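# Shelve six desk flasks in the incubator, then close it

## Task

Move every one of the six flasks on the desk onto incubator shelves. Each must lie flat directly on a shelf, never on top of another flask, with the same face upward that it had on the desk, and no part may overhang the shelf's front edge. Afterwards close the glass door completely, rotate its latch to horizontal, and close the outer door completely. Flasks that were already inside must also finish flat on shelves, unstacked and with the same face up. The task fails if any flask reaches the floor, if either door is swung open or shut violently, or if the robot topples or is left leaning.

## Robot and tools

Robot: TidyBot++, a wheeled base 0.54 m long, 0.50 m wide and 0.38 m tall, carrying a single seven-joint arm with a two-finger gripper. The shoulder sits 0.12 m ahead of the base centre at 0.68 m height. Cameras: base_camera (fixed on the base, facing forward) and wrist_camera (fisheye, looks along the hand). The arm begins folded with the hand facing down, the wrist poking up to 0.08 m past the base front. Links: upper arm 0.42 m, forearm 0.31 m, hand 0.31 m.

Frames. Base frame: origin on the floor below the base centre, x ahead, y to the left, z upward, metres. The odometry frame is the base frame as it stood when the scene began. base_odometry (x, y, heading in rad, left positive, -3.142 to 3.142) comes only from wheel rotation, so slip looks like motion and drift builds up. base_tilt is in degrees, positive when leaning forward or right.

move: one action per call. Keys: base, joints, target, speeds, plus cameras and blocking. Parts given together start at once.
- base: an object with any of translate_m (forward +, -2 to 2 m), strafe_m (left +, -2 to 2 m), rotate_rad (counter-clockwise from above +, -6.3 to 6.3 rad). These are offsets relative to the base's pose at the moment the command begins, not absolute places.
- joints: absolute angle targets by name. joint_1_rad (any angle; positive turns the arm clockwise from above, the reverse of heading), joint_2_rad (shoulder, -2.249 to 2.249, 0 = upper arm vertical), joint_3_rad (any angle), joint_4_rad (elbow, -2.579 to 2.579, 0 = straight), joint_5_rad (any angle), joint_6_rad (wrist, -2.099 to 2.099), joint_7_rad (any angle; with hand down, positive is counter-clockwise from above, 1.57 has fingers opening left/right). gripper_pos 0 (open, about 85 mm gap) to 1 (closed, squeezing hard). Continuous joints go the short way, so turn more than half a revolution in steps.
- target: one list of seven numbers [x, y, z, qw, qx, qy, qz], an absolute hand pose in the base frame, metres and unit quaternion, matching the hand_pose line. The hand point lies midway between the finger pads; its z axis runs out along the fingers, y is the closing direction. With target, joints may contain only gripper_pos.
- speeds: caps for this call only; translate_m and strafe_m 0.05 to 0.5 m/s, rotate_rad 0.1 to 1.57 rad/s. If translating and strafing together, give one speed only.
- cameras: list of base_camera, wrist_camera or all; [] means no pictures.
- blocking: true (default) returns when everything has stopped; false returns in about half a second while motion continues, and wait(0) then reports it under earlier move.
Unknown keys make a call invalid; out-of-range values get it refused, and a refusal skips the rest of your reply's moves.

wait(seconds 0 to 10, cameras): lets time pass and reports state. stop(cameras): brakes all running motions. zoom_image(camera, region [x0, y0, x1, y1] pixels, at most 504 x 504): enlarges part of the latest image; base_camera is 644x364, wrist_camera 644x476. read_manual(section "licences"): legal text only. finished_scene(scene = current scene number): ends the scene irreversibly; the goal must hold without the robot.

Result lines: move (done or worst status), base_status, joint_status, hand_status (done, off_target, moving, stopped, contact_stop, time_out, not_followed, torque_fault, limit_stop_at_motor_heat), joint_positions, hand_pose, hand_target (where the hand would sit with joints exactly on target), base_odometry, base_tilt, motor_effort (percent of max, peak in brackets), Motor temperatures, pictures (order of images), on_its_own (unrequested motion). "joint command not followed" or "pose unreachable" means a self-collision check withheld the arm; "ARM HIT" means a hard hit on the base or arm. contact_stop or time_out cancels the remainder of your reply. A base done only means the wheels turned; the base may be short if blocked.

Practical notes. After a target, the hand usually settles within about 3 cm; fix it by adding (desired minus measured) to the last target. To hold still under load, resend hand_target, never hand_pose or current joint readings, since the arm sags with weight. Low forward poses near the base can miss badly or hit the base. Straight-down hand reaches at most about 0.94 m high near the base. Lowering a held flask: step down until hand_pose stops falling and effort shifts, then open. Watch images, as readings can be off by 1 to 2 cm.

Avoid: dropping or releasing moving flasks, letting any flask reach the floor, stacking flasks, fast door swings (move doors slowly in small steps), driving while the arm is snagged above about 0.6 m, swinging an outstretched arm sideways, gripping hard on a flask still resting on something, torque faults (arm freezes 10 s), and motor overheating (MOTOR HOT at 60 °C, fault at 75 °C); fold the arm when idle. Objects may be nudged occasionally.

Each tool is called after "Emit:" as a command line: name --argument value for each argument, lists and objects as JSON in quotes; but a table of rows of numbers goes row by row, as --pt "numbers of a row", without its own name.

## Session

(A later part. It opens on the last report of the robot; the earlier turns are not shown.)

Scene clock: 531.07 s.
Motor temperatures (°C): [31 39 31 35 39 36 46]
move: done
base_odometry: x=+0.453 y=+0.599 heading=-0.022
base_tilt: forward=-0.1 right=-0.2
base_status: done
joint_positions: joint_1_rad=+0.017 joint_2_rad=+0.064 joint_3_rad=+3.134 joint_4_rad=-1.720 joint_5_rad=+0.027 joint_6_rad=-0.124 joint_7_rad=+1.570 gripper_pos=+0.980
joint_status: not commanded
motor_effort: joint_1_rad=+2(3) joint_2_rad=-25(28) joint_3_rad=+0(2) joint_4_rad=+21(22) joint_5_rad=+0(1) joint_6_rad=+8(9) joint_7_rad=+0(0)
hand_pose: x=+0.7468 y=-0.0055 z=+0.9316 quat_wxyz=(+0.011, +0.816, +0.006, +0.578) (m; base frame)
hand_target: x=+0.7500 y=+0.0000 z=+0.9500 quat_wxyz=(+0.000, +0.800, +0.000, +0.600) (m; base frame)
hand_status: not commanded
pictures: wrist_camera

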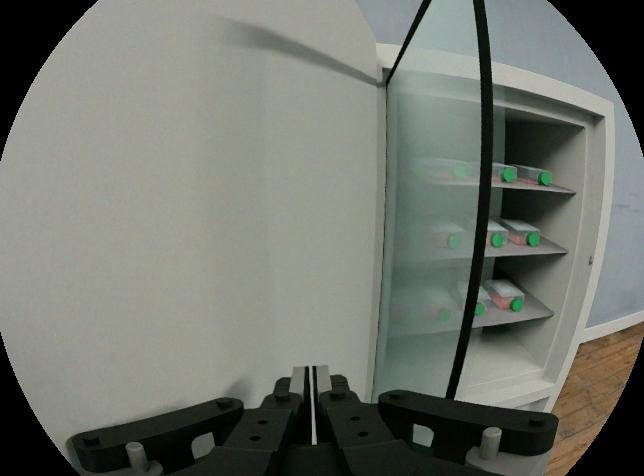

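Emit:
move --base '{"translate_m": 0.035}' --speeds '{"translate_m": 0.1}' --cameras '[]'

Emit:
move --base '{"strafe_m": -0.1}' --speeds '{"strafe_m": 0.1}' --cameras '["wrist_camera"]'

Scene clock: 532.30 s.
Motor temperatures (°C): [31 39 31 35 39 36 46]
move: done
base_odometry: x=+0.488 y=+0.598 heading=-0.023
base_tilt: forward=-0.1 right=-0.2
base_status: done
joint_positions: joint_1_rad=+0.025 joint_2_rad=+0.063 joint_3_rad=+3.135 joint_4_rad=-1.720 joint_5_rad=+0.027 joint_6_rad=-0.124 joint_7_rad=+1.570 gripper_pos=+0.980
joint_status: not commanded
motor_effort: joint_1_rad=+0(4) joint_2_rad=-25(27) joint_3_rad=-1(5) joint_4_rad=+21(22) joint_5_rad=-1(1) joint_6_rad=+8(9) joint_7_rad=+0(0)
hand_pose: x=+0.7464 y=-0.0113 z=+0.9327 quat_wxyz=(+0.014, +0.815, +0.002, +0.579) (m; base frame)
hand_target: x=+0.7500 y=+0.0000 z=+0.9500 quat_wxyz=(+0.000, +0.800, +0.000, +0.600) (m; base frame)
hand_status: not commanded
pictures: none
No camera images: "cameras" was empty.

Scene clock: 533.80 s.
Motor temperatures (°C): [31 39 31 35 39 36 46]
move: done
base_odometry: x=+0.486 y=+0.498 heading=-0.022
base_tilt: forward=-0.1 right=-0.2
base_status: done
joint_positions: joint_1_rad=+0.019 joint_2_rad=+0.063 joint_3_rad=+3.127 joint_4_rad=-1.720 joint_5_rad=+0.024 joint_6_rad=-0.124 joint_7_rad=+1.570 gripper_pos=+0.980
joint_status: not commanded
motor_effort: joint_1_rad=+1(6) joint_2_rad=-25(27) joint_3_rad=+0(4) joint_4_rad=+21(22) joint_5_rad=+0(1) joint_6_rad=+8(9) joint_7_rad=+0(0)
hand_pose: x=+0.7465 y=-0.0025 z=+0.9329 quat_wxyz=(+0.009, +0.815, +0.006, +0.579) (m; base frame)
hand_target: x=+0.7500 y=+0.0000 z=+0.9500 quat_wxyz=(+0.000, +0.800, +0.000, +0.600) (m; base frame)
hand_status: not commanded
pictures: wrist_camera

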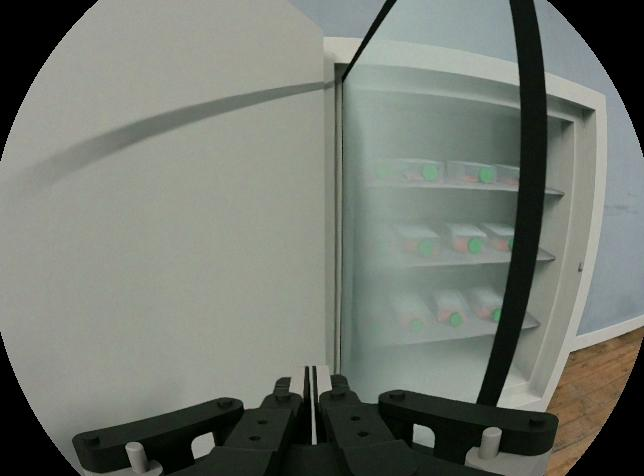

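Emit:
move --base '{"strafe_m": -0.14, "translate_m": 0.03}' --speeds '{"strafe_m": 0.1}' --cameras '["wrist_camera"]'

Emit:
move --base '{"strafe_m": -0.14, "translate_m": 0.06}' --speeds '{"strafe_m": 0.1}' --cameras '["wrist_camera"]'

Scene clock: 536.23 s.
Motor temperatures (°C): [31 39 31 35 39 36 46]
move: done
base_odometry: x=+0.513 y=+0.357 heading=-0.023
base_tilt: forward=-0.1 right=-0.2
base_status: done
joint_positions: joint_1_rad=+0.019 joint_2_rad=+0.063 joint_3_rad=+3.125 joint_4_rad=-1.720 joint_5_rad=+0.022 joint_6_rad=-0.124 joint_7_rad=+1.570 gripper_pos=+0.980
joint_status: not commanded
motor_effort: joint_1_rad=+2(7) joint_2_rad=-25(27) joint_3_rad=+0(5) joint_4_rad=+21(22) joint_5_rad=-1(1) joint_6_rad=+8(9) joint_7_rad=+0(0)
hand_pose: x=+0.7465 y=-0.0016 z=+0.9331 quat_wxyz=(+0.008, +0.815, +0.006, +0.579) (m; base frame)
hand_target: x=+0.7500 y=+0.0000 z=+0.9500 quat_wxyz=(+0.000, +0.800, +0.000, +0.600) (m; base frame)
hand_status: not commanded
pictures: wrist_camera

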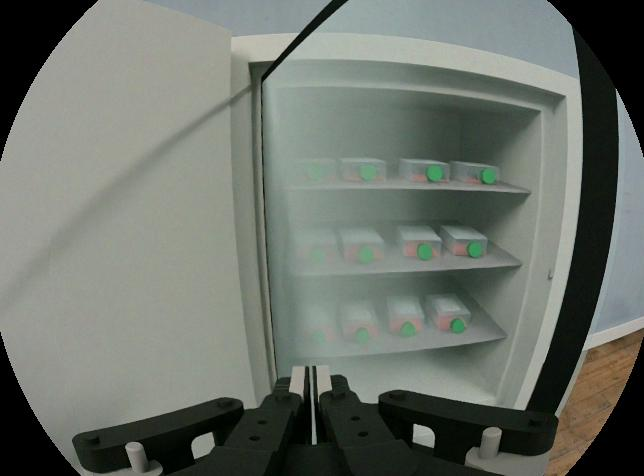

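Scene clock: 538.30 s.
Motor temperatures (°C): [31 39 31 35 39 36 46]
move: done
base_odometry: x=+0.569 y=+0.215 heading=-0.023
base_tilt: forward=-0.1 right=-0.2
base_status: done
joint_positions: joint_1_rad=+0.019 joint_2_rad=+0.063 joint_3_rad=+3.125 joint_4_rad=-1.720 joint_5_rad=+0.021 joint_6_rad=-0.123 joint_7_rad=+1.570 gripper_pos=+0.980
joint_status: not commanded
motor_effort: joint_1_rad=+1(5) joint_2_rad=-25(27) joint_3_rad=+0(3) joint_4_rad=+21(22) joint_5_rad=+0(1) joint_6_rad=+8(9) joint_7_rad=+0(0)
hand_pose: x=+0.7466 y=-0.0018 z=+0.9333 quat_wxyz=(+0.008, +0.815, +0.006, +0.579) (m; base frame)
hand_target: x=+0.7500 y=+0.0000 z=+0.9500 quat_wxyz=(+0.000, +0.800, +0.000, +0.600) (m; base frame)
hand_status: not commanded
pictures: wrist_camera

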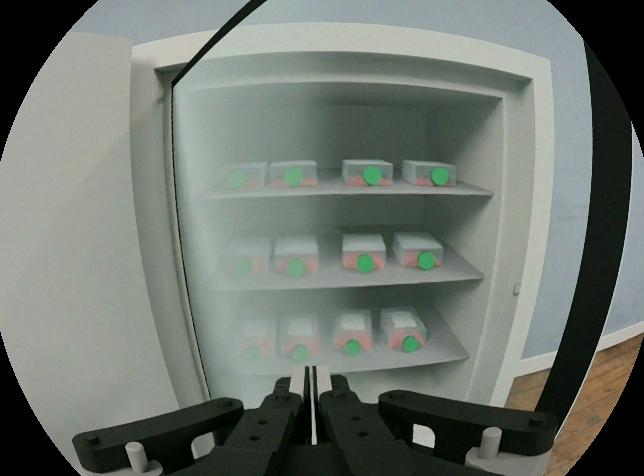

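Emit:
move --base '{"strafe_m": -0.12, "translate_m": 0.08}' --speeds '{"strafe_m": 0.1}' --cameras '["wrist_camera"]'

Emit:
move --base '{"strafe_m": -0.07, "translate_m": 0.10}' --speeds '{"strafe_m": 0.08}' --cameras '["wrist_camera"]'

Scene clock: 540.53 s.
Motor temperatures (°C): [31 39 31 35 39 36 46]
move: done
base_odometry: x=+0.647 y=+0.093 heading=-0.023
base_tilt: forward=-0.1 right=-0.2
base_status: done
joint_positions: joint_1_rad=+0.020 joint_2_rad=+0.063 joint_3_rad=+3.126 joint_4_rad=-1.719 joint_5_rad=+0.021 joint_6_rad=-0.123 joint_7_rad=+1.570 gripper_pos=+0.980
joint_status: not commanded
motor_effort: joint_1_rad=+1(6) joint_2_rad=-25(28) joint_3_rad=+0(4) joint_4_rad=+20(22) joint_5_rad=+0(1) joint_6_rad=+9(9) joint_7_rad=+0(0)
hand_pose: x=+0.7467 y=-0.0020 z=+0.9336 quat_wxyz=(+0.008, +0.815, +0.006, +0.580) (m; base frame)
hand_target: x=+0.7500 y=+0.0000 z=+0.9500 quat_wxyz=(+0.000, +0.800, +0.000, +0.600) (m; base frame)
hand_status: not commanded
pictures: wrist_camera

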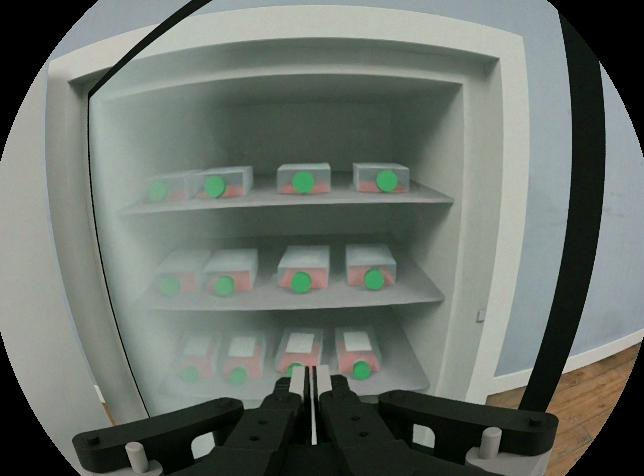

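Scene clock: 542.57 s.
Motor temperatures (°C): [31 39 31 35 39 36 46]
move: done
base_odometry: x=+0.745 y=+0.021 heading=-0.023
base_tilt: forward=-0.1 right=-0.2
base_status: done
joint_positions: joint_1_rad=+0.019 joint_2_rad=+0.063 joint_3_rad=+3.125 joint_4_rad=-1.719 joint_5_rad=+0.021 joint_6_rad=-0.122 joint_7_rad=+1.570 gripper_pos=+0.980
joint_status: not commanded
motor_effort: joint_1_rad=+1(4) joint_2_rad=-25(28) joint_3_rad=+0(2) joint_4_rad=+21(24) joint_5_rad=+0(1) joint_6_rad=+8(11) joint_7_rad=+0(0)
hand_pose: x=+0.7467 y=-0.0011 z=+0.9339 quat_wxyz=(+0.007, +0.815, +0.006, +0.580) (m; base frame)
hand_target: x=+0.7500 y=+0.0000 z=+0.9500 quat_wxyz=(+0.000, +0.800, +0.000, +0.600) (m; base frame)
hand_status: not commanded
pictures: wrist_camera

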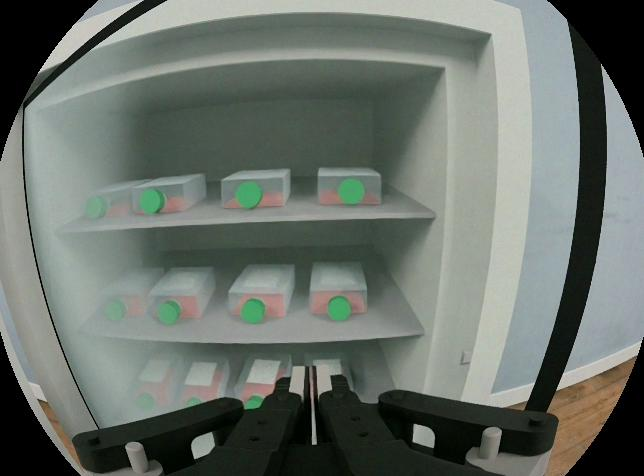

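Emit:
move --base '{"strafe_m": -0.04, "translate_m": 0.09}' --speeds '{"translate_m": 0.1}' --cameras '["wrist_camera"]'

Emit:
move --base '{"strafe_m": -0.02, "translate_m": 0.06}' --speeds '{"translate_m": 0.08}' --cameras '["wrist_camera"]'

Scene clock: 544.40 s.
Motor temperatures (°C): [31 39 31 35 39 36 46]
move: done
base_odometry: x=+0.834 y=-0.022 heading=-0.024
base_tilt: forward=-0.1 right=-0.2
base_status: done
joint_positions: joint_1_rad=+0.019 joint_2_rad=+0.063 joint_3_rad=+3.125 joint_4_rad=-1.719 joint_5_rad=+0.021 joint_6_rad=-0.121 joint_7_rad=+1.570 gripper_pos=+0.980
joint_status: not commanded
motor_effort: joint_1_rad=+2(4) joint_2_rad=-25(29) joint_3_rad=+0(2) joint_4_rad=+20(24) joint_5_rad=+1(1) joint_6_rad=+9(10) joint_7_rad=+0(0)
hand_pose: x=+0.7470 y=-0.0011 z=+0.9341 quat_wxyz=(+0.007, +0.814, +0.006, +0.580) (m; base frame)
hand_target: x=+0.7500 y=+0.0000 z=+0.9500 quat_wxyz=(+0.000, +0.800, +0.000, +0.600) (m; base frame)
hand_status: not commanded
pictures: wrist_camera

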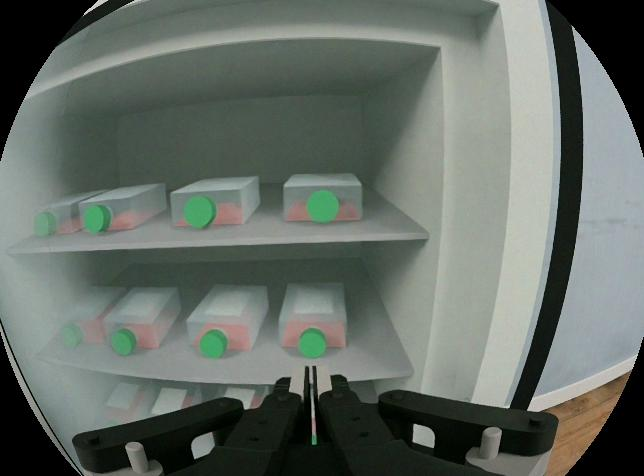

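Scene clock: 545.67 s.
Motor temperatures (°C): [31 39 31 35 39 36 46]
move: done
base_odometry: x=+0.894 y=-0.044 heading=-0.024
base_tilt: forward=-0.1 right=-0.2
base_status: done
joint_positions: joint_1_rad=+0.019 joint_2_rad=+0.063 joint_3_rad=+3.125 joint_4_rad=-1.718 joint_5_rad=+0.021 joint_6_rad=-0.121 joint_7_rad=+1.570 gripper_pos=+0.980
joint_status: not commanded
motor_effort: joint_1_rad=+2(3) joint_2_rad=-26(28) joint_3_rad=+0(2) joint_4_rad=+21(24) joint_5_rad=+0(1) joint_6_rad=+8(10) joint_7_rad=+0(0)
hand_pose: x=+0.7471 y=-0.0010 z=+0.9346 quat_wxyz=(+0.007, +0.814, +0.006, +0.581) (m; base frame)
hand_target: x=+0.7500 y=+0.0000 z=+0.9500 quat_wxyz=(+0.000, +0.800, +0.000, +0.600) (m; base frame)
hand_status: not commanded
pictures: wrist_camera

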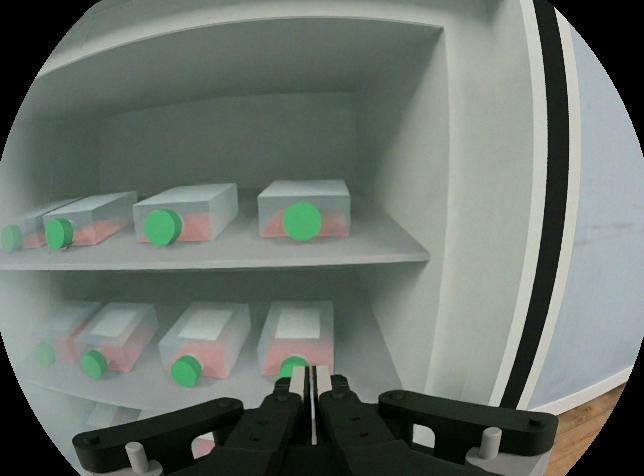

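Emit:
move --base '{"translate_m": 0.04, "strafe_m": -0.01}' --speeds '{"translate_m": 0.05}' --cameras '["wrist_camera"]'

Emit:
move --base '{"translate_m": 0.03}' --speeds '{"translate_m": 0.05}' --cameras '["wrist_camera"]'

Scene clock: 547.27 s.
Motor temperatures (°C): [31 39 31 35 39 36 46]
move: done
base_odometry: x=+0.934 y=-0.055 heading=-0.024
base_tilt: forward=-0.1 right=-0.2
base_status: done
joint_positions: joint_1_rad=+0.019 joint_2_rad=+0.063 joint_3_rad=+3.125 joint_4_rad=-1.718 joint_5_rad=+0.021 joint_6_rad=-0.121 joint_7_rad=+1.570 gripper_pos=+0.980
joint_status: not commanded
motor_effort: joint_1_rad=+1(3) joint_2_rad=-26(28) joint_3_rad=+0(1) joint_4_rad=+21(23) joint_5_rad=-1(1) joint_6_rad=+8(10) joint_7_rad=+0(0)
hand_pose: x=+0.7472 y=-0.0010 z=+0.9347 quat_wxyz=(+0.007, +0.814, +0.006, +0.581) (m; base frame)
hand_target: x=+0.7500 y=+0.0000 z=+0.9500 quat_wxyz=(+0.000, +0.800, +0.000, +0.600) (m; base frame)
hand_status: not commanded
pictures: wrist_camera

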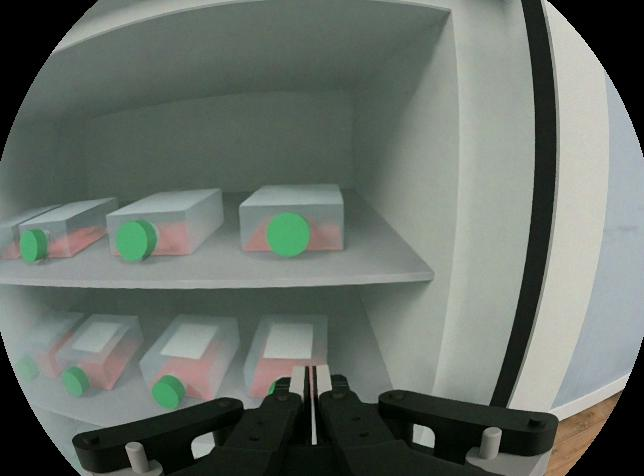

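Scene clock: 548.33 s.
Motor temperatures (°C): [31 39 31 35 39 36 46]
move: done
base_odometry: x=+0.964 y=-0.056 heading=-0.025
base_tilt: forward=-0.1 right=-0.2
base_status: done
joint_positions: joint_1_rad=+0.019 joint_2_rad=+0.064 joint_3_rad=+3.125 joint_4_rad=-1.718 joint_5_rad=+0.021 joint_6_rad=-0.120 joint_7_rad=+1.570 gripper_pos=+0.980
joint_status: not commanded
motor_effort: joint_1_rad=+1(3) joint_2_rad=-25(28) joint_3_rad=+0(1) joint_4_rad=+21(22) joint_5_rad=+0(1) joint_6_rad=+8(10) joint_7_rad=+0(0)
hand_pose: x=+0.7474 y=-0.0010 z=+0.9347 quat_wxyz=(+0.007, +0.814, +0.006, +0.581) (m; base frame)
hand_target: x=+0.7500 y=+0.0000 z=+0.9500 quat_wxyz=(+0.000, +0.800, +0.000, +0.600) (m; base frame)
hand_status: not commanded
pictures: wrist_camera

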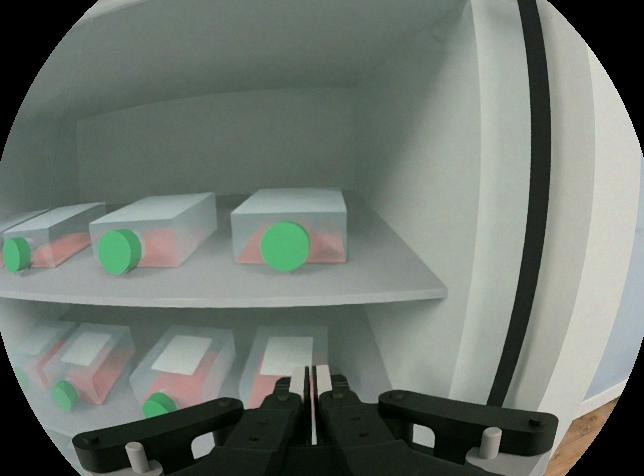

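Emit:
move --base '{"translate_m": 0.03}' --speeds '{"translate_m": 0.05}' --cameras '["wrist_camera"]'

Emit:
move --base '{"translate_m": 0.02}' --speeds '{"translate_m": 0.05}' --cameras '["wrist_camera"]'

Scene clock: 549.50 s.
Motor temperatures (°C): [31 39 31 35 39 36 46]
move: done
base_odometry: x=+0.994 y=-0.057 heading=-0.025
base_tilt: forward=-0.1 right=-0.2
base_status: done
joint_positions: joint_1_rad=+0.019 joint_2_rad=+0.061 joint_3_rad=+3.125 joint_4_rad=-1.719 joint_5_rad=+0.021 joint_6_rad=-0.120 joint_7_rad=+1.570 gripper_pos=+0.980
joint_status: not commanded
motor_effort: joint_1_rad=+1(3) joint_2_rad=-24(27) joint_3_rad=+0(1) joint_4_rad=+23(27) joint_5_rad=+0(1) joint_6_rad=+10(14) joint_7_rad=+0(0)
hand_pose: x=+0.7465 y=-0.0010 z=+0.9356 quat_wxyz=(+0.007, +0.814, +0.006, +0.581) (m; base frame)
hand_target: x=+0.7500 y=+0.0000 z=+0.9500 quat_wxyz=(+0.000, +0.800, +0.000, +0.600) (m; base frame)
hand_status: not commanded
pictures: wrist_camera

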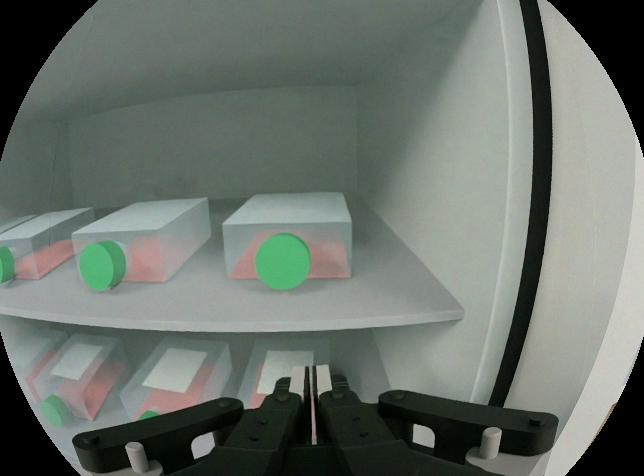

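Scene clock: 550.30 s.
Motor temperatures (°C): [31 39 31 35 39 36 46]
move: done
base_odometry: x=+1.014 y=-0.057 heading=-0.025
base_tilt: forward=-0.1 right=-0.2
base_status: done
joint_positions: joint_1_rad=+0.019 joint_2_rad=+0.018 joint_3_rad=+3.125 joint_4_rad=-1.760 joint_5_rad=+0.021 joint_6_rad=-0.129 joint_7_rad=+1.570 gripper_pos=+0.980
joint_status: not commanded
motor_effort: joint_1_rad=+0(4) joint_2_rad=-14(24) joint_3_rad=+0(2) joint_4_rad=+31(32) joint_5_rad=-1(1) joint_6_rad=+17(19) joint_7_rad=+0(0)
hand_pose: x=+0.7279 y=-0.0008 z=+0.9355 quat_wxyz=(+0.007, +0.815, +0.007, +0.579) (m; base frame)
hand_target: x=+0.7500 y=+0.0000 z=+0.9500 quat_wxyz=(+0.000, +0.800, +0.000, +0.600) (m; base frame)
hand_status: not commanded
pictures: wrist_camera

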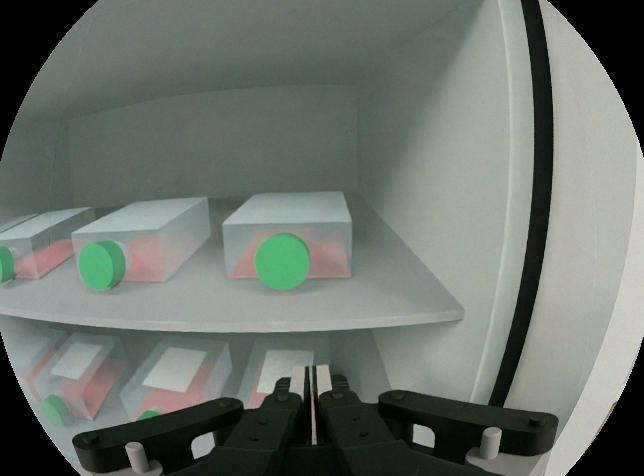

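Emit:
move --base '{"translate_m": -0.25, "strafe_m": -0.03}' --cameras '["wrist_camera"]'

Emit:
zoom_image --camera "wrist_camera" --region '[322, 180, 562, 380]'

Scene clock: 552.30 s.
Motor temperatures (°C): [31 39 31 35 39 36 46]
move: done
base_odometry: x=+0.763 y=-0.081 heading=-0.025
base_tilt: forward=-0.1 right=-0.2
base_status: done
joint_positions: joint_1_rad=+0.018 joint_2_rad=+0.062 joint_3_rad=+3.125 joint_4_rad=-1.714 joint_5_rad=+0.021 joint_6_rad=-0.099 joint_7_rad=+1.570 gripper_pos=+0.980
joint_status: not commanded
motor_effort: joint_1_rad=+1(3) joint_2_rad=-25(29) joint_3_rad=+0(1) joint_4_rad=+21(30) joint_5_rad=+0(1) joint_6_rad=+9(17) joint_7_rad=+0(0)
hand_pose: x=+0.7498 y=-0.0003 z=+0.9443 quat_wxyz=(+0.007, +0.806, +0.007, +0.592) (m; base frame)
hand_target: x=+0.7500 y=+0.0000 z=+0.9500 quat_wxyz=(+0.000, +0.800, +0.000, +0.600) (m; base frame)
hand_status: not commanded
pictures: wrist_camera

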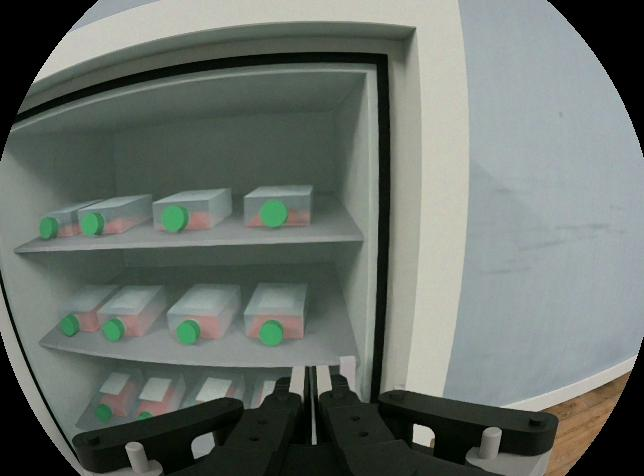

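Scaled by 2.100.

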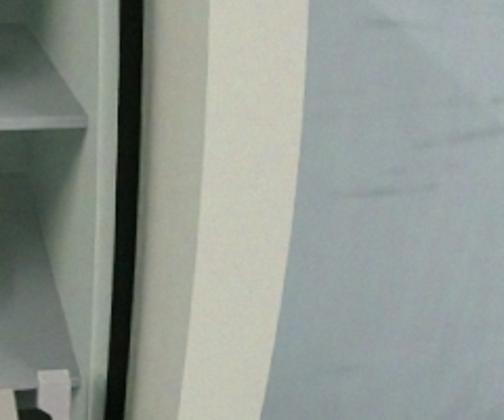

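Emit:
move --target '[0.70, 0.05, 0.80, 0, 0.80, 0, 0.60]' --base '{"translate_m": -0.1, "strafe_m": -0.02}' --cameras '["wrist_camera"]'

Scene clock: 554.43 s.
Motor temperatures (°C): [31 39 31 35 39 36 46]
move: done
base_odometry: x=+0.663 y=-0.098 heading=-0.025
base_tilt: forward=-0.1 right=-0.2
base_status: done
joint_positions: joint_1_rad=-0.210 joint_2_rad=+0.117 joint_3_rad=+3.183 joint_4_rad=-2.163 joint_5_rad=-0.285 joint_6_rad=+0.423 joint_7_rad=+1.789 gripper_pos=+0.980
joint_status: not commanded
motor_effort: joint_1_rad=+2(2) joint_2_rad=-23(29) joint_3_rad=+0(1) joint_4_rad=+17(21) joint_5_rad=+0(1) joint_6_rad=+8(9) joint_7_rad=+0(0)
hand_pose: x=+0.6998 y=+0.0649 z=+0.8029 quat_wxyz=(-0.014, +0.804, +0.018, +0.594) (m; base frame)
hand_target: x=+0.7000 y=+0.0500 z=+0.8000 quat_wxyz=(+0.000, +0.800, +0.000, +0.600) (m; base frame)
hand_status: done (0.015 m and 2.8 deg from the pose sent, 0.161 m and 1.6 deg at the start)
pictures: wrist_camera

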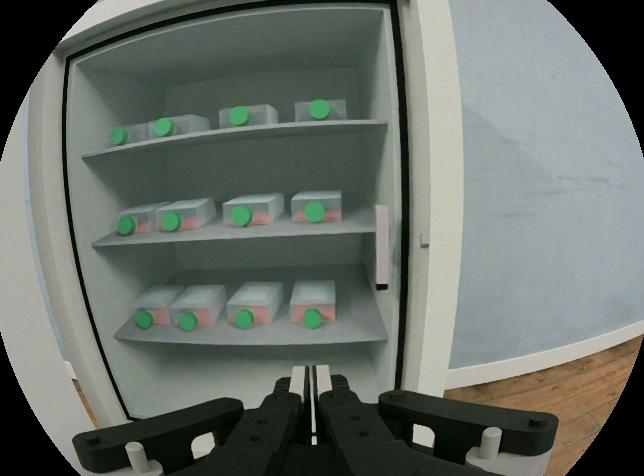

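Emit:
move --target '[0.68, -0.035, 0.80, 0, 0.77, 0, 0.638]' --base '{"translate_m": 0.22}' --speeds '{"translate_m": 0.2}' --cameras '["wrist_camera"]'

Scene clock: 557.67 s.
Motor temperatures (°C): [31 39 31 35 39 36 46]
move: done
base_odometry: x=+0.883 y=-0.104 heading=-0.025
base_tilt: forward=-0.1 right=-0.2
base_status: done
joint_positions: joint_1_rad=+0.120 joint_2_rad=+0.125 joint_3_rad=+3.168 joint_4_rad=-2.292 joint_5_rad=+0.156 joint_6_rad=+0.644 joint_7_rad=+1.466 gripper_pos=+0.980
joint_status: not commanded
motor_effort: joint_1_rad=+2(4) joint_2_rad=-23(25) joint_3_rad=+0(2) joint_4_rad=+16(18) joint_5_rad=-1(2) joint_6_rad=+8(9) joint_7_rad=+0(0)
hand_pose: x=+0.6818 y=-0.0517 z=+0.8002 quat_wxyz=(+0.017, +0.776, -0.018, +0.630) (m; base frame)
hand_target: x=+0.6800 y=-0.0350 z=+0.8000 quat_wxyz=(+0.000, +0.770, +0.000, +0.638) (m; base frame)
hand_status: done (0.017 m and 3.1 deg from the pose sent, 0.102 m and 7.0 deg at the start)
pictures: wrist_camera

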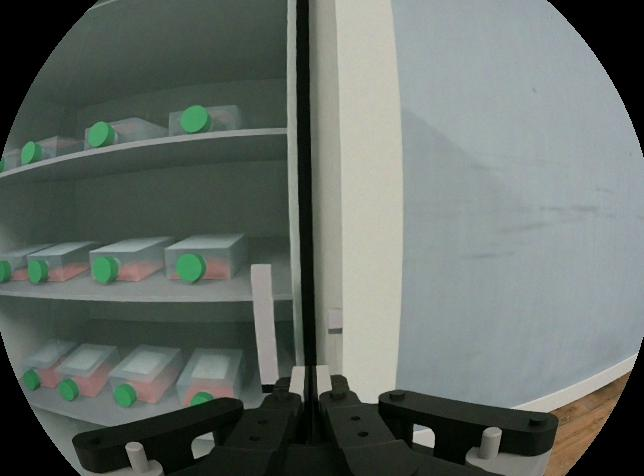

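Emit:
move --target '[0.74, -0.012, 0.79, 0, 0.77, 0, 0.638]' --cameras '["wrist_camera"]'

Scene clock: 559.00 s.
Motor temperatures (°C): [31 38 31 35 39 36 46]
move: done
base_odometry: x=+0.883 y=-0.104 heading=-0.025
base_tilt: forward=-0.1 right=-0.2
base_status: not commanded
joint_positions: joint_1_rad=+0.052 joint_2_rad=+0.262 joint_3_rad=+3.151 joint_4_rad=-2.171 joint_5_rad=+0.118 joint_6_rad=+0.645 joint_7_rad=+1.498 gripper_pos=+0.980
joint_status: not commanded
motor_effort: joint_1_rad=+2(2) joint_2_rad=-27(29) joint_3_rad=+0(1) joint_4_rad=+16(17) joint_5_rad=-1(2) joint_6_rad=+8(9) joint_7_rad=+0(0)
hand_pose: x=+0.7360 y=-0.0139 z=+0.7817 quat_wxyz=(-0.001, +0.780, +0.008, +0.625) (m; base frame)
hand_target: x=+0.7400 y=-0.0120 z=+0.7900 quat_wxyz=(+0.000, +0.770, +0.000, +0.638) (m; base frame)
hand_status: done (0.009 m and 2.1 deg from the pose sent, 0.071 m and 3.1 deg at the start)
pictures: wrist_camera

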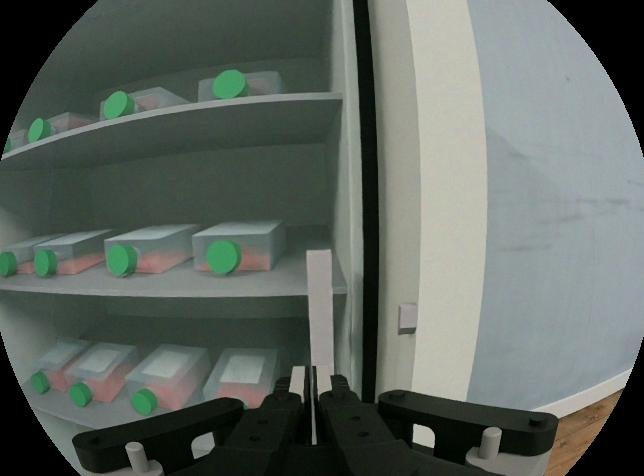

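Emit:
move --target '[0.74, -0.028, 0.79, 0, 0.77, 0, 0.638]' --cameras '["wrist_camera"]'

Scene clock: 560.03 s.
Motor temperatures (°C): [31 38 31 35 39 36 46]
move: done
base_odometry: x=+0.883 y=-0.104 heading=-0.025
base_tilt: forward=-0.1 right=-0.2
base_status: not commanded
joint_positions: joint_1_rad=+0.105 joint_2_rad=+0.262 joint_3_rad=+3.132 joint_4_rad=-2.171 joint_5_rad=+0.121 joint_6_rad=+0.645 joint_7_rad=+1.493 gripper_pos=+0.980
joint_status: not commanded
motor_effort: joint_1_rad=+2(3) joint_2_rad=-27(28) joint_3_rad=+0(2) joint_4_rad=+16(16) joint_5_rad=+0(1) joint_6_rad=+9(9) joint_7_rad=+0(0)
hand_pose: x=+0.7349 y=-0.0356 z=+0.7819 quat_wxyz=(+0.007, +0.780, -0.008, +0.625) (m; base frame)
hand_target: x=+0.7400 y=-0.0280 z=+0.7900 quat_wxyz=(+0.000, +0.770, +0.000, +0.638) (m; base frame)
hand_status: done (0.012 m and 2.2 deg from the pose sent, 0.017 m and 2.1 deg at the start)
pictures: wrist_camera

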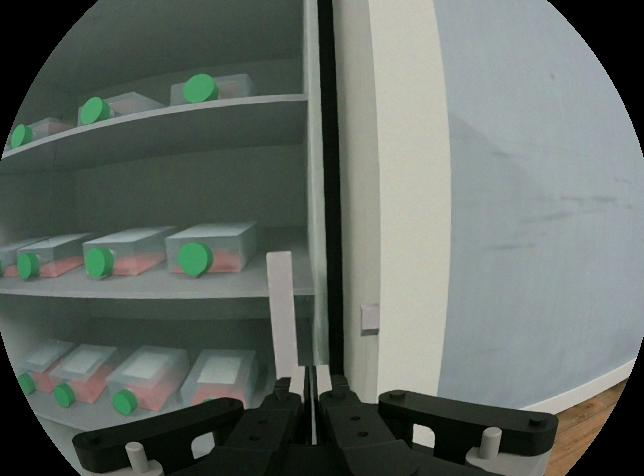

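Emit:
move --base '{"translate_m": 0.07}' --speeds '{"translate_m": 0.1}' --cameras '["wrist_camera"]'

Scene clock: 561.47 s.
Motor temperatures (°C): [31 38 31 35 39 36 46]
move: done
base_odometry: x=+0.953 y=-0.106 heading=-0.026
base_tilt: forward=-0.1 right=-0.2
base_status: done
joint_positions: joint_1_rad=+0.105 joint_2_rad=+0.267 joint_3_rad=+3.132 joint_4_rad=-2.166 joint_5_rad=+0.121 joint_6_rad=+0.645 joint_7_rad=+1.493 gripper_pos=+0.980
joint_status: not commanded
motor_effort: joint_1_rad=+1(3) joint_2_rad=-28(29) joint_3_rad=+0(1) joint_4_rad=+15(17) joint_5_rad=-1(2) joint_6_rad=+8(9) joint_7_rad=+0(0)
hand_pose: x=+0.7368 y=-0.0359 z=+0.7812 quat_wxyz=(+0.007, +0.780, -0.008, +0.625) (m; base frame)
hand_target: x=+0.7400 y=-0.0280 z=+0.7900 quat_wxyz=(+0.000, +0.770, +0.000, +0.638) (m; base frame)
hand_status: not commanded
pictures: wrist_camera

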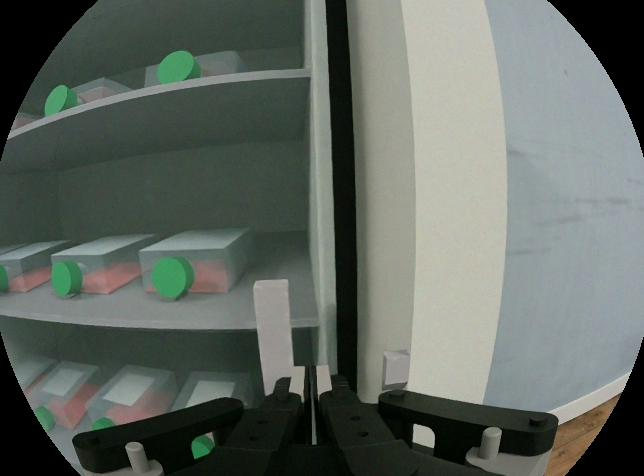

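Emit:
move --base '{"translate_m": 0.02}' --speeds '{"translate_m": 0.1}' --cameras '["wrist_camera"]'

Emit:
move --target '[0.74, 0.0, 0.79, 0, 0.77, 0, 0.638]' --cameras '["wrist_camera"]'

Scene clock: 562.40 s.
Motor temperatures (°C): [31 38 31 35 39 36 46]
move: done
base_odometry: x=+0.973 y=-0.107 heading=-0.026
base_tilt: forward=-0.1 right=-0.2
base_status: done
joint_positions: joint_1_rad=+0.105 joint_2_rad=+0.273 joint_3_rad=+3.132 joint_4_rad=-2.162 joint_5_rad=+0.121 joint_6_rad=+0.645 joint_7_rad=+1.493 gripper_pos=+0.980
joint_status: not commanded
motor_effort: joint_1_rad=+2(2) joint_2_rad=-28(31) joint_3_rad=+0(1) joint_4_rad=+16(17) joint_5_rad=-1(1) joint_6_rad=+8(9) joint_7_rad=+0(1)
hand_pose: x=+0.7387 y=-0.0362 z=+0.7796 quat_wxyz=(+0.007, +0.781, -0.008, +0.625) (m; base frame)
hand_target: x=+0.7400 y=-0.0280 z=+0.7900 quat_wxyz=(+0.000, +0.770, +0.000, +0.638) (m; base frame)
hand_status: not commanded
pictures: wrist_camera

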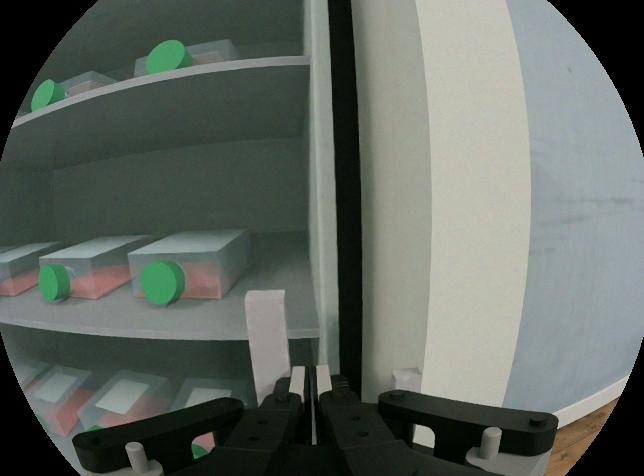

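Scene clock: 563.37 s.
Motor temperatures (°C): [31 38 31 35 39 36 46]
move: off_target
base_odometry: x=+0.973 y=-0.107 heading=-0.026
base_tilt: forward=-0.1 right=-0.2
base_status: not commanded
joint_positions: joint_1_rad=+0.034 joint_2_rad=+0.273 joint_3_rad=+3.173 joint_4_rad=-2.162 joint_5_rad=+0.044 joint_6_rad=+0.645 joint_7_rad=+1.525 gripper_pos=+0.980
joint_status: not commanded
motor_effort: joint_1_rad=-5(6) joint_2_rad=-28(29) joint_3_rad=-5(5) joint_4_rad=+17(18) joint_5_rad=+3(3) joint_6_rad=+9(10) joint_7_rad=+0(0)
hand_pose: x=+0.7401 y=-0.0299 z=+0.7802 quat_wxyz=(+0.010, +0.780, -0.018, +0.625) (m; base frame)
hand_target: x=+0.7400 y=+0.0000 z=+0.7900 quat_wxyz=(+0.000, +0.770, +0.000, +0.638) (m; base frame)
hand_status: off_target (0.031 m and 3.0 deg from the pose sent, 0.038 m and 2.3 deg at the start)
pictures: wrist_camera

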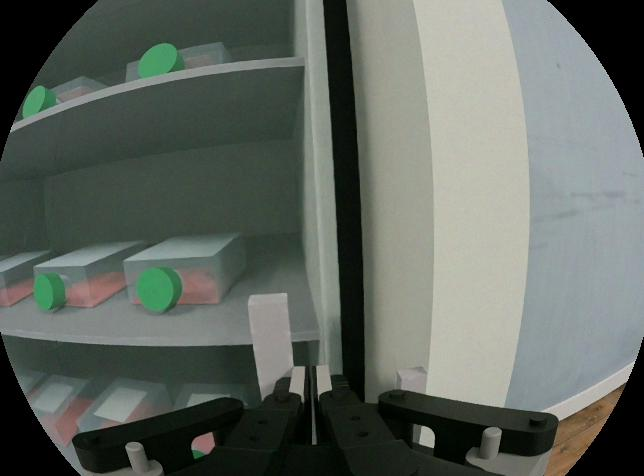

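Emit:
move --target '[0.74, 0.03, 0.795, 0, 0.77, 0, 0.638]' --cameras '["wrist_camera"]'

Scene clock: 564.97 s.
Motor temperatures (°C): [31 38 31 35 39 36 46]
move: done
base_odometry: x=+0.973 y=-0.107 heading=-0.026
base_tilt: forward=-0.1 right=-0.2
base_status: not commanded
joint_positions: joint_1_rad=-0.131 joint_2_rad=+0.271 joint_3_rad=+3.189 joint_4_rad=-2.154 joint_5_rad=-0.098 joint_6_rad=+0.645 joint_7_rad=+1.608 gripper_pos=+0.980
joint_status: not commanded
motor_effort: joint_1_rad=+1(9) joint_2_rad=-28(29) joint_3_rad=+0(8) joint_4_rad=+16(20) joint_5_rad=+0(4) joint_6_rad=+8(10) joint_7_rad=+0(0)
hand_pose: x=+0.7416 y=+0.0374 z=+0.7856 quat_wxyz=(-0.012, +0.777, +0.002, +0.629) (m; base frame)
hand_target: x=+0.7400 y=+0.0300 z=+0.7950 quat_wxyz=(+0.000, +0.770, +0.000, +0.638) (m; base frame)
hand_status: done (0.012 m and 1.9 deg from the pose sent, 0.062 m and 3.0 deg at the start)
pictures: wrist_camera

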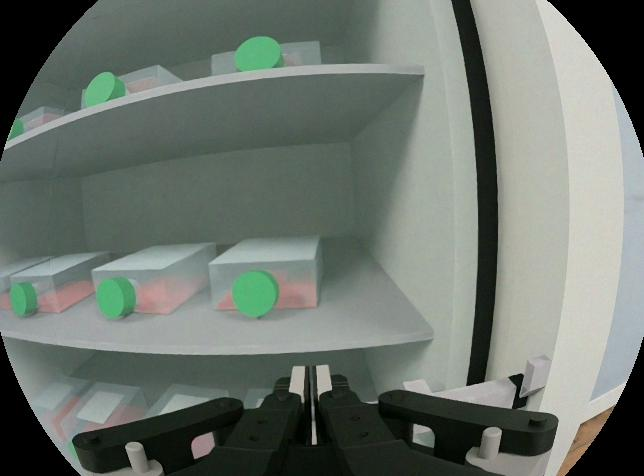

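Emit:
zoom_image --camera "wrist_camera" --region '[380, 330, 580, 470]'

Scaled by 2.520.

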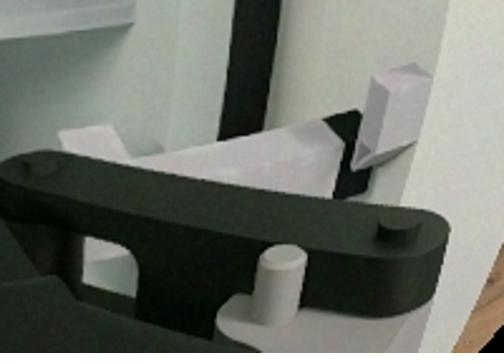

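Emit:
move --base '{"translate_m": -0.3}' --cameras '["wrist_camera"]'

Emit:
zoom_image --camera "wrist_camera" --region '[300, 180, 460, 320]'

Scene clock: 567.27 s.
Motor temperatures (°C): [31 38 31 35 39 36 46]
move: done
base_odometry: x=+0.673 y=-0.099 heading=-0.026
base_tilt: forward=-0.1 right=-0.2
base_status: done
joint_positions: joint_1_rad=-0.131 joint_2_rad=+0.267 joint_3_rad=+3.189 joint_4_rad=-2.153 joint_5_rad=-0.098 joint_6_rad=+0.645 joint_7_rad=+1.608 gripper_pos=+0.980
joint_status: not commanded
motor_effort: joint_1_rad=+1(4) joint_2_rad=-28(31) joint_3_rad=+0(2) joint_4_rad=+16(17) joint_5_rad=+0(1) joint_6_rad=+8(9) joint_7_rad=+0(0)
hand_pose: x=+0.7413 y=+0.0373 z=+0.7881 quat_wxyz=(-0.012, +0.776, +0.002, +0.631) (m; base frame)
hand_target: x=+0.7400 y=+0.0300 z=+0.7950 quat_wxyz=(+0.000, +0.770, +0.000, +0.638) (m; base frame)
hand_status: not commanded
pictures: wrist_camera

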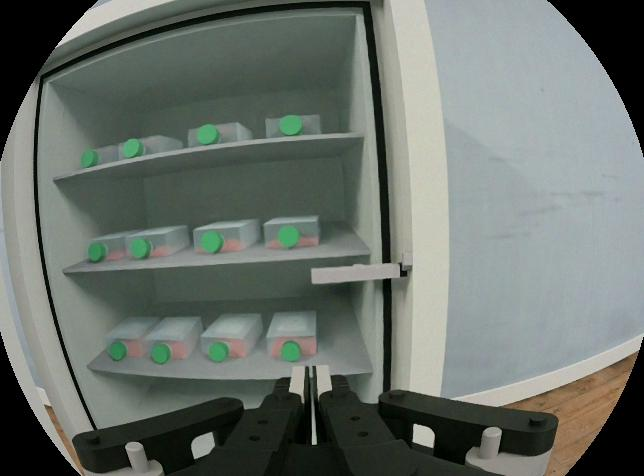

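Scaled by 3.150.

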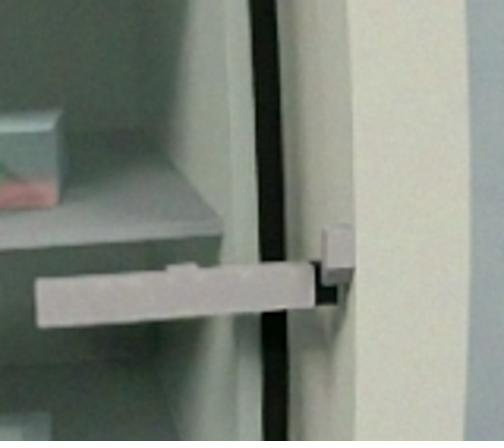

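Emit:
move --base '{"translate_m": 0.29}' --speeds '{"translate_m": 0.2}' --target '[0.74, 0.04, 0.80, 0, 0.77, 0, 0.638]' --cameras '["wrist_camera"]'

Emit:
move --target '[0.74, 0.04, 0.765, 0, 0.77, 0, 0.638]' --cameras '["wrist_camera"]'

Scene clock: 570.57 s.
Motor temperatures (°C): [31 38 31 35 39 36 46]
move: done
base_odometry: x=+0.963 y=-0.107 heading=-0.026
base_tilt: forward=-0.1 right=-0.2
base_status: done
joint_positions: joint_1_rad=-0.168 joint_2_rad=+0.265 joint_3_rad=+3.195 joint_4_rad=-2.149 joint_5_rad=-0.129 joint_6_rad=+0.645 joint_7_rad=+1.643 gripper_pos=+0.980
joint_status: not commanded
motor_effort: joint_1_rad=+2(3) joint_2_rad=-28(31) joint_3_rad=+0(2) joint_4_rad=+16(17) joint_5_rad=+0(1) joint_6_rad=+8(9) joint_7_rad=+0(0)
hand_pose: x=+0.7411 y=+0.0517 z=+0.7910 quat_wxyz=(-0.011, +0.774, +0.013, +0.633) (m; base frame)
hand_target: x=+0.7400 y=+0.0400 z=+0.8000 quat_wxyz=(+0.000, +0.770, +0.000, +0.638) (m; base frame)
hand_status: done (0.015 m and 2.1 deg from the pose sent, 0.012 m and 1.8 deg at the start)
pictures: wrist_camera

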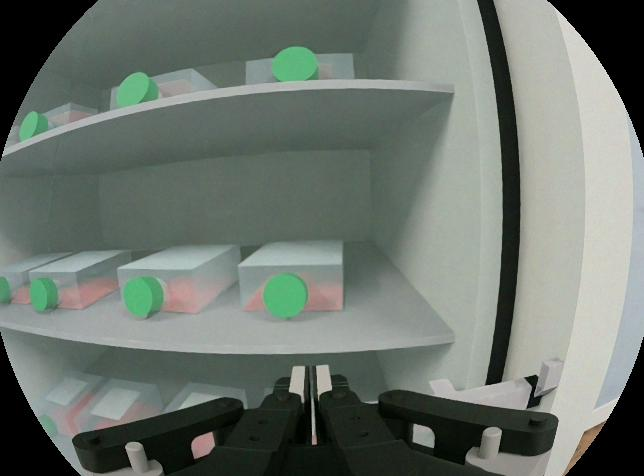

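Scene clock: 571.47 s.
Motor temperatures (°C): [31 38 31 35 39 36 46]
move: done
base_odometry: x=+0.963 y=-0.107 heading=-0.026
base_tilt: forward=-0.1 right=-0.2
base_status: not commanded
joint_positions: joint_1_rad=-0.168 joint_2_rad=+0.324 joint_3_rad=+3.195 joint_4_rad=-2.184 joint_5_rad=-0.129 joint_6_rad=+0.729 joint_7_rad=+1.643 gripper_pos=+0.980
joint_status: not commanded
motor_effort: joint_1_rad=+2(2) joint_2_rad=-29(31) joint_3_rad=+0(1) joint_4_rad=+15(17) joint_5_rad=+0(1) joint_6_rad=+8(9) joint_7_rad=+0(0)
hand_pose: x=+0.7414 y=+0.0495 z=+0.7623 quat_wxyz=(-0.005, +0.777, +0.015, +0.629) (m; base frame)
hand_target: x=+0.7400 y=+0.0400 z=+0.7650 quat_wxyz=(+0.000, +0.770, +0.000, +0.638) (m; base frame)
hand_status: done (0.010 m and 2.2 deg from the pose sent, 0.028 m and 2.1 deg at the start)
pictures: wrist_camera

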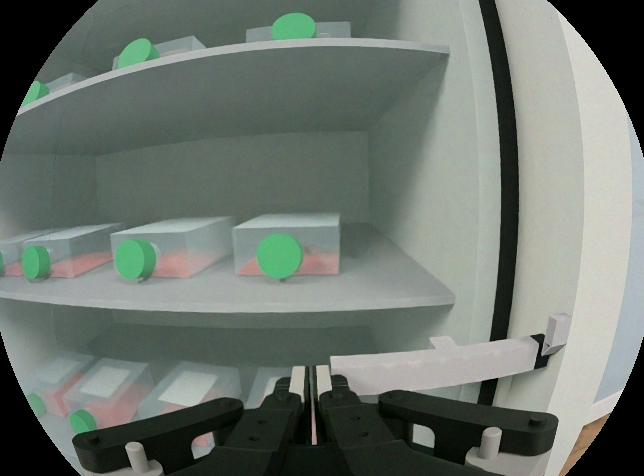

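Emit:
move --target '[0.74, 0.01, 0.805, 0, 0.77, 0, 0.638]' --cameras '[]'

Emit:
move --target '[0.755, 0.01, 0.775, 0, 0.77, 0, 0.638]' --cameras '["wrist_camera"]'

Emit:
move --target '[0.755, 0.01, 0.755, 0, 0.77, 0, 0.638]' --cameras '["wrist_camera"]'

Scene clock: 572.93 s.
Motor temperatures (°C): [31 38 31 35 39 36 46]
move: done
base_odometry: x=+0.963 y=-0.107 heading=-0.026
base_tilt: forward=-0.1 right=-0.2
base_status: not commanded
joint_positions: joint_1_rad=-0.052 joint_2_rad=+0.255 joint_3_rad=+3.179 joint_4_rad=-2.147 joint_5_rad=-0.094 joint_6_rad=+0.668 joint_7_rad=+1.623 gripper_pos=+0.980
joint_status: not commanded
motor_effort: joint_1_rad=+2(3) joint_2_rad=-28(30) joint_3_rad=+0(1) joint_4_rad=+16(17) joint_5_rad=+0(1) joint_6_rad=+9(9) joint_7_rad=+0(0)
hand_pose: x=+0.7441 y=-0.0058 z=+0.8053 quat_wxyz=(+0.014, +0.763, -0.018, +0.646) (m; base frame)
hand_target: x=+0.7400 y=+0.0100 z=+0.8050 quat_wxyz=(+0.000, +0.770, +0.000, +0.638) (m; base frame)
hand_status: done (0.016 m and 2.9 deg from the pose sent, 0.058 m and 2.2 deg at the start)
pictures: none
No camera images: "cameras" was empty.

Scene clock: 573.83 s.
Motor temperatures (°C): [31 38 31 35 39 36 46]
move: done
base_odometry: x=+0.963 y=-0.107 heading=-0.026
base_tilt: forward=-0.1 right=-0.2
base_status: not commanded
joint_positions: joint_1_rad=-0.051 joint_2_rad=+0.311 joint_3_rad=+3.179 joint_4_rad=-2.146 joint_5_rad=-0.093 joint_6_rad=+0.693 joint_7_rad=+1.621 gripper_pos=+0.980
joint_status: not commanded
motor_effort: joint_1_rad=+1(2) joint_2_rad=-27(29) joint_3_rad=+0(1) joint_4_rad=+14(17) joint_5_rad=+0(1) joint_6_rad=+8(8) joint_7_rad=+0(0)
hand_pose: x=+0.7521 y=-0.0059 z=+0.7786 quat_wxyz=(+0.015, +0.772, -0.017, +0.635) (m; base frame)
hand_target: x=+0.7550 y=+0.0100 z=+0.7750 quat_wxyz=(+0.000, +0.770, +0.000, +0.638) (m; base frame)
hand_status: done (0.017 m and 2.7 deg from the pose sent, 0.036 m and 2.9 deg at the start)
pictures: wrist_camera

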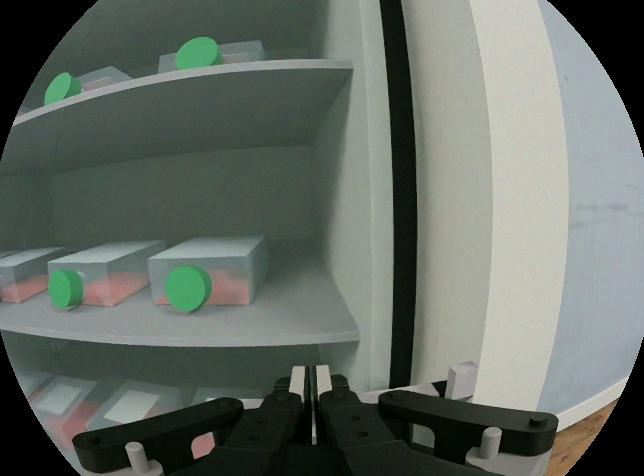

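Scene clock: 574.57 s.
Motor temperatures (°C): [31 38 31 35 39 36 46]
move: done
base_odometry: x=+0.963 y=-0.107 heading=-0.026
base_tilt: forward=-0.1 right=-0.2
base_status: not commanded
joint_positions: joint_1_rad=-0.051 joint_2_rad=+0.343 joint_3_rad=+3.177 joint_4_rad=-2.150 joint_5_rad=-0.093 joint_6_rad=+0.764 joint_7_rad=+1.619 gripper_pos=+0.980
joint_status: not commanded
motor_effort: joint_1_rad=+1(2) joint_2_rad=-26(27) joint_3_rad=+0(1) joint_4_rad=+13(15) joint_5_rad=+0(1) joint_6_rad=+6(8) joint_7_rad=+0(0)
hand_pose: x=+0.7578 y=-0.0060 z=+0.7778 quat_wxyz=(+0.017, +0.761, -0.017, +0.648) (m; base frame)
hand_target: x=+0.7550 y=+0.0100 z=+0.7550 quat_wxyz=(+0.000, +0.770, +0.000, +0.638) (m; base frame)
hand_status: done (0.028 m and 3.2 deg from the pose sent, 0.029 m and 2.7 deg at the start)
pictures: wrist_camera

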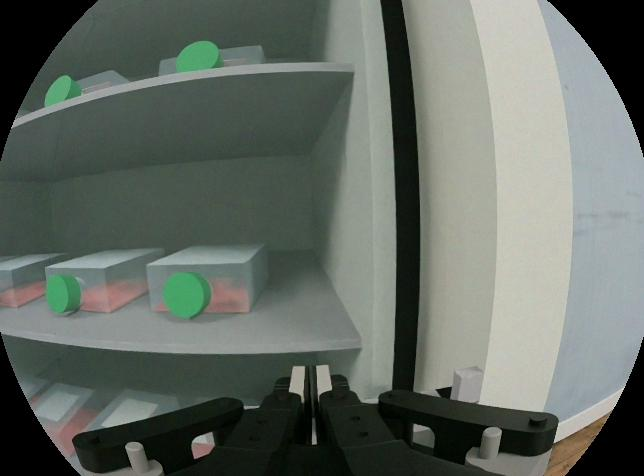

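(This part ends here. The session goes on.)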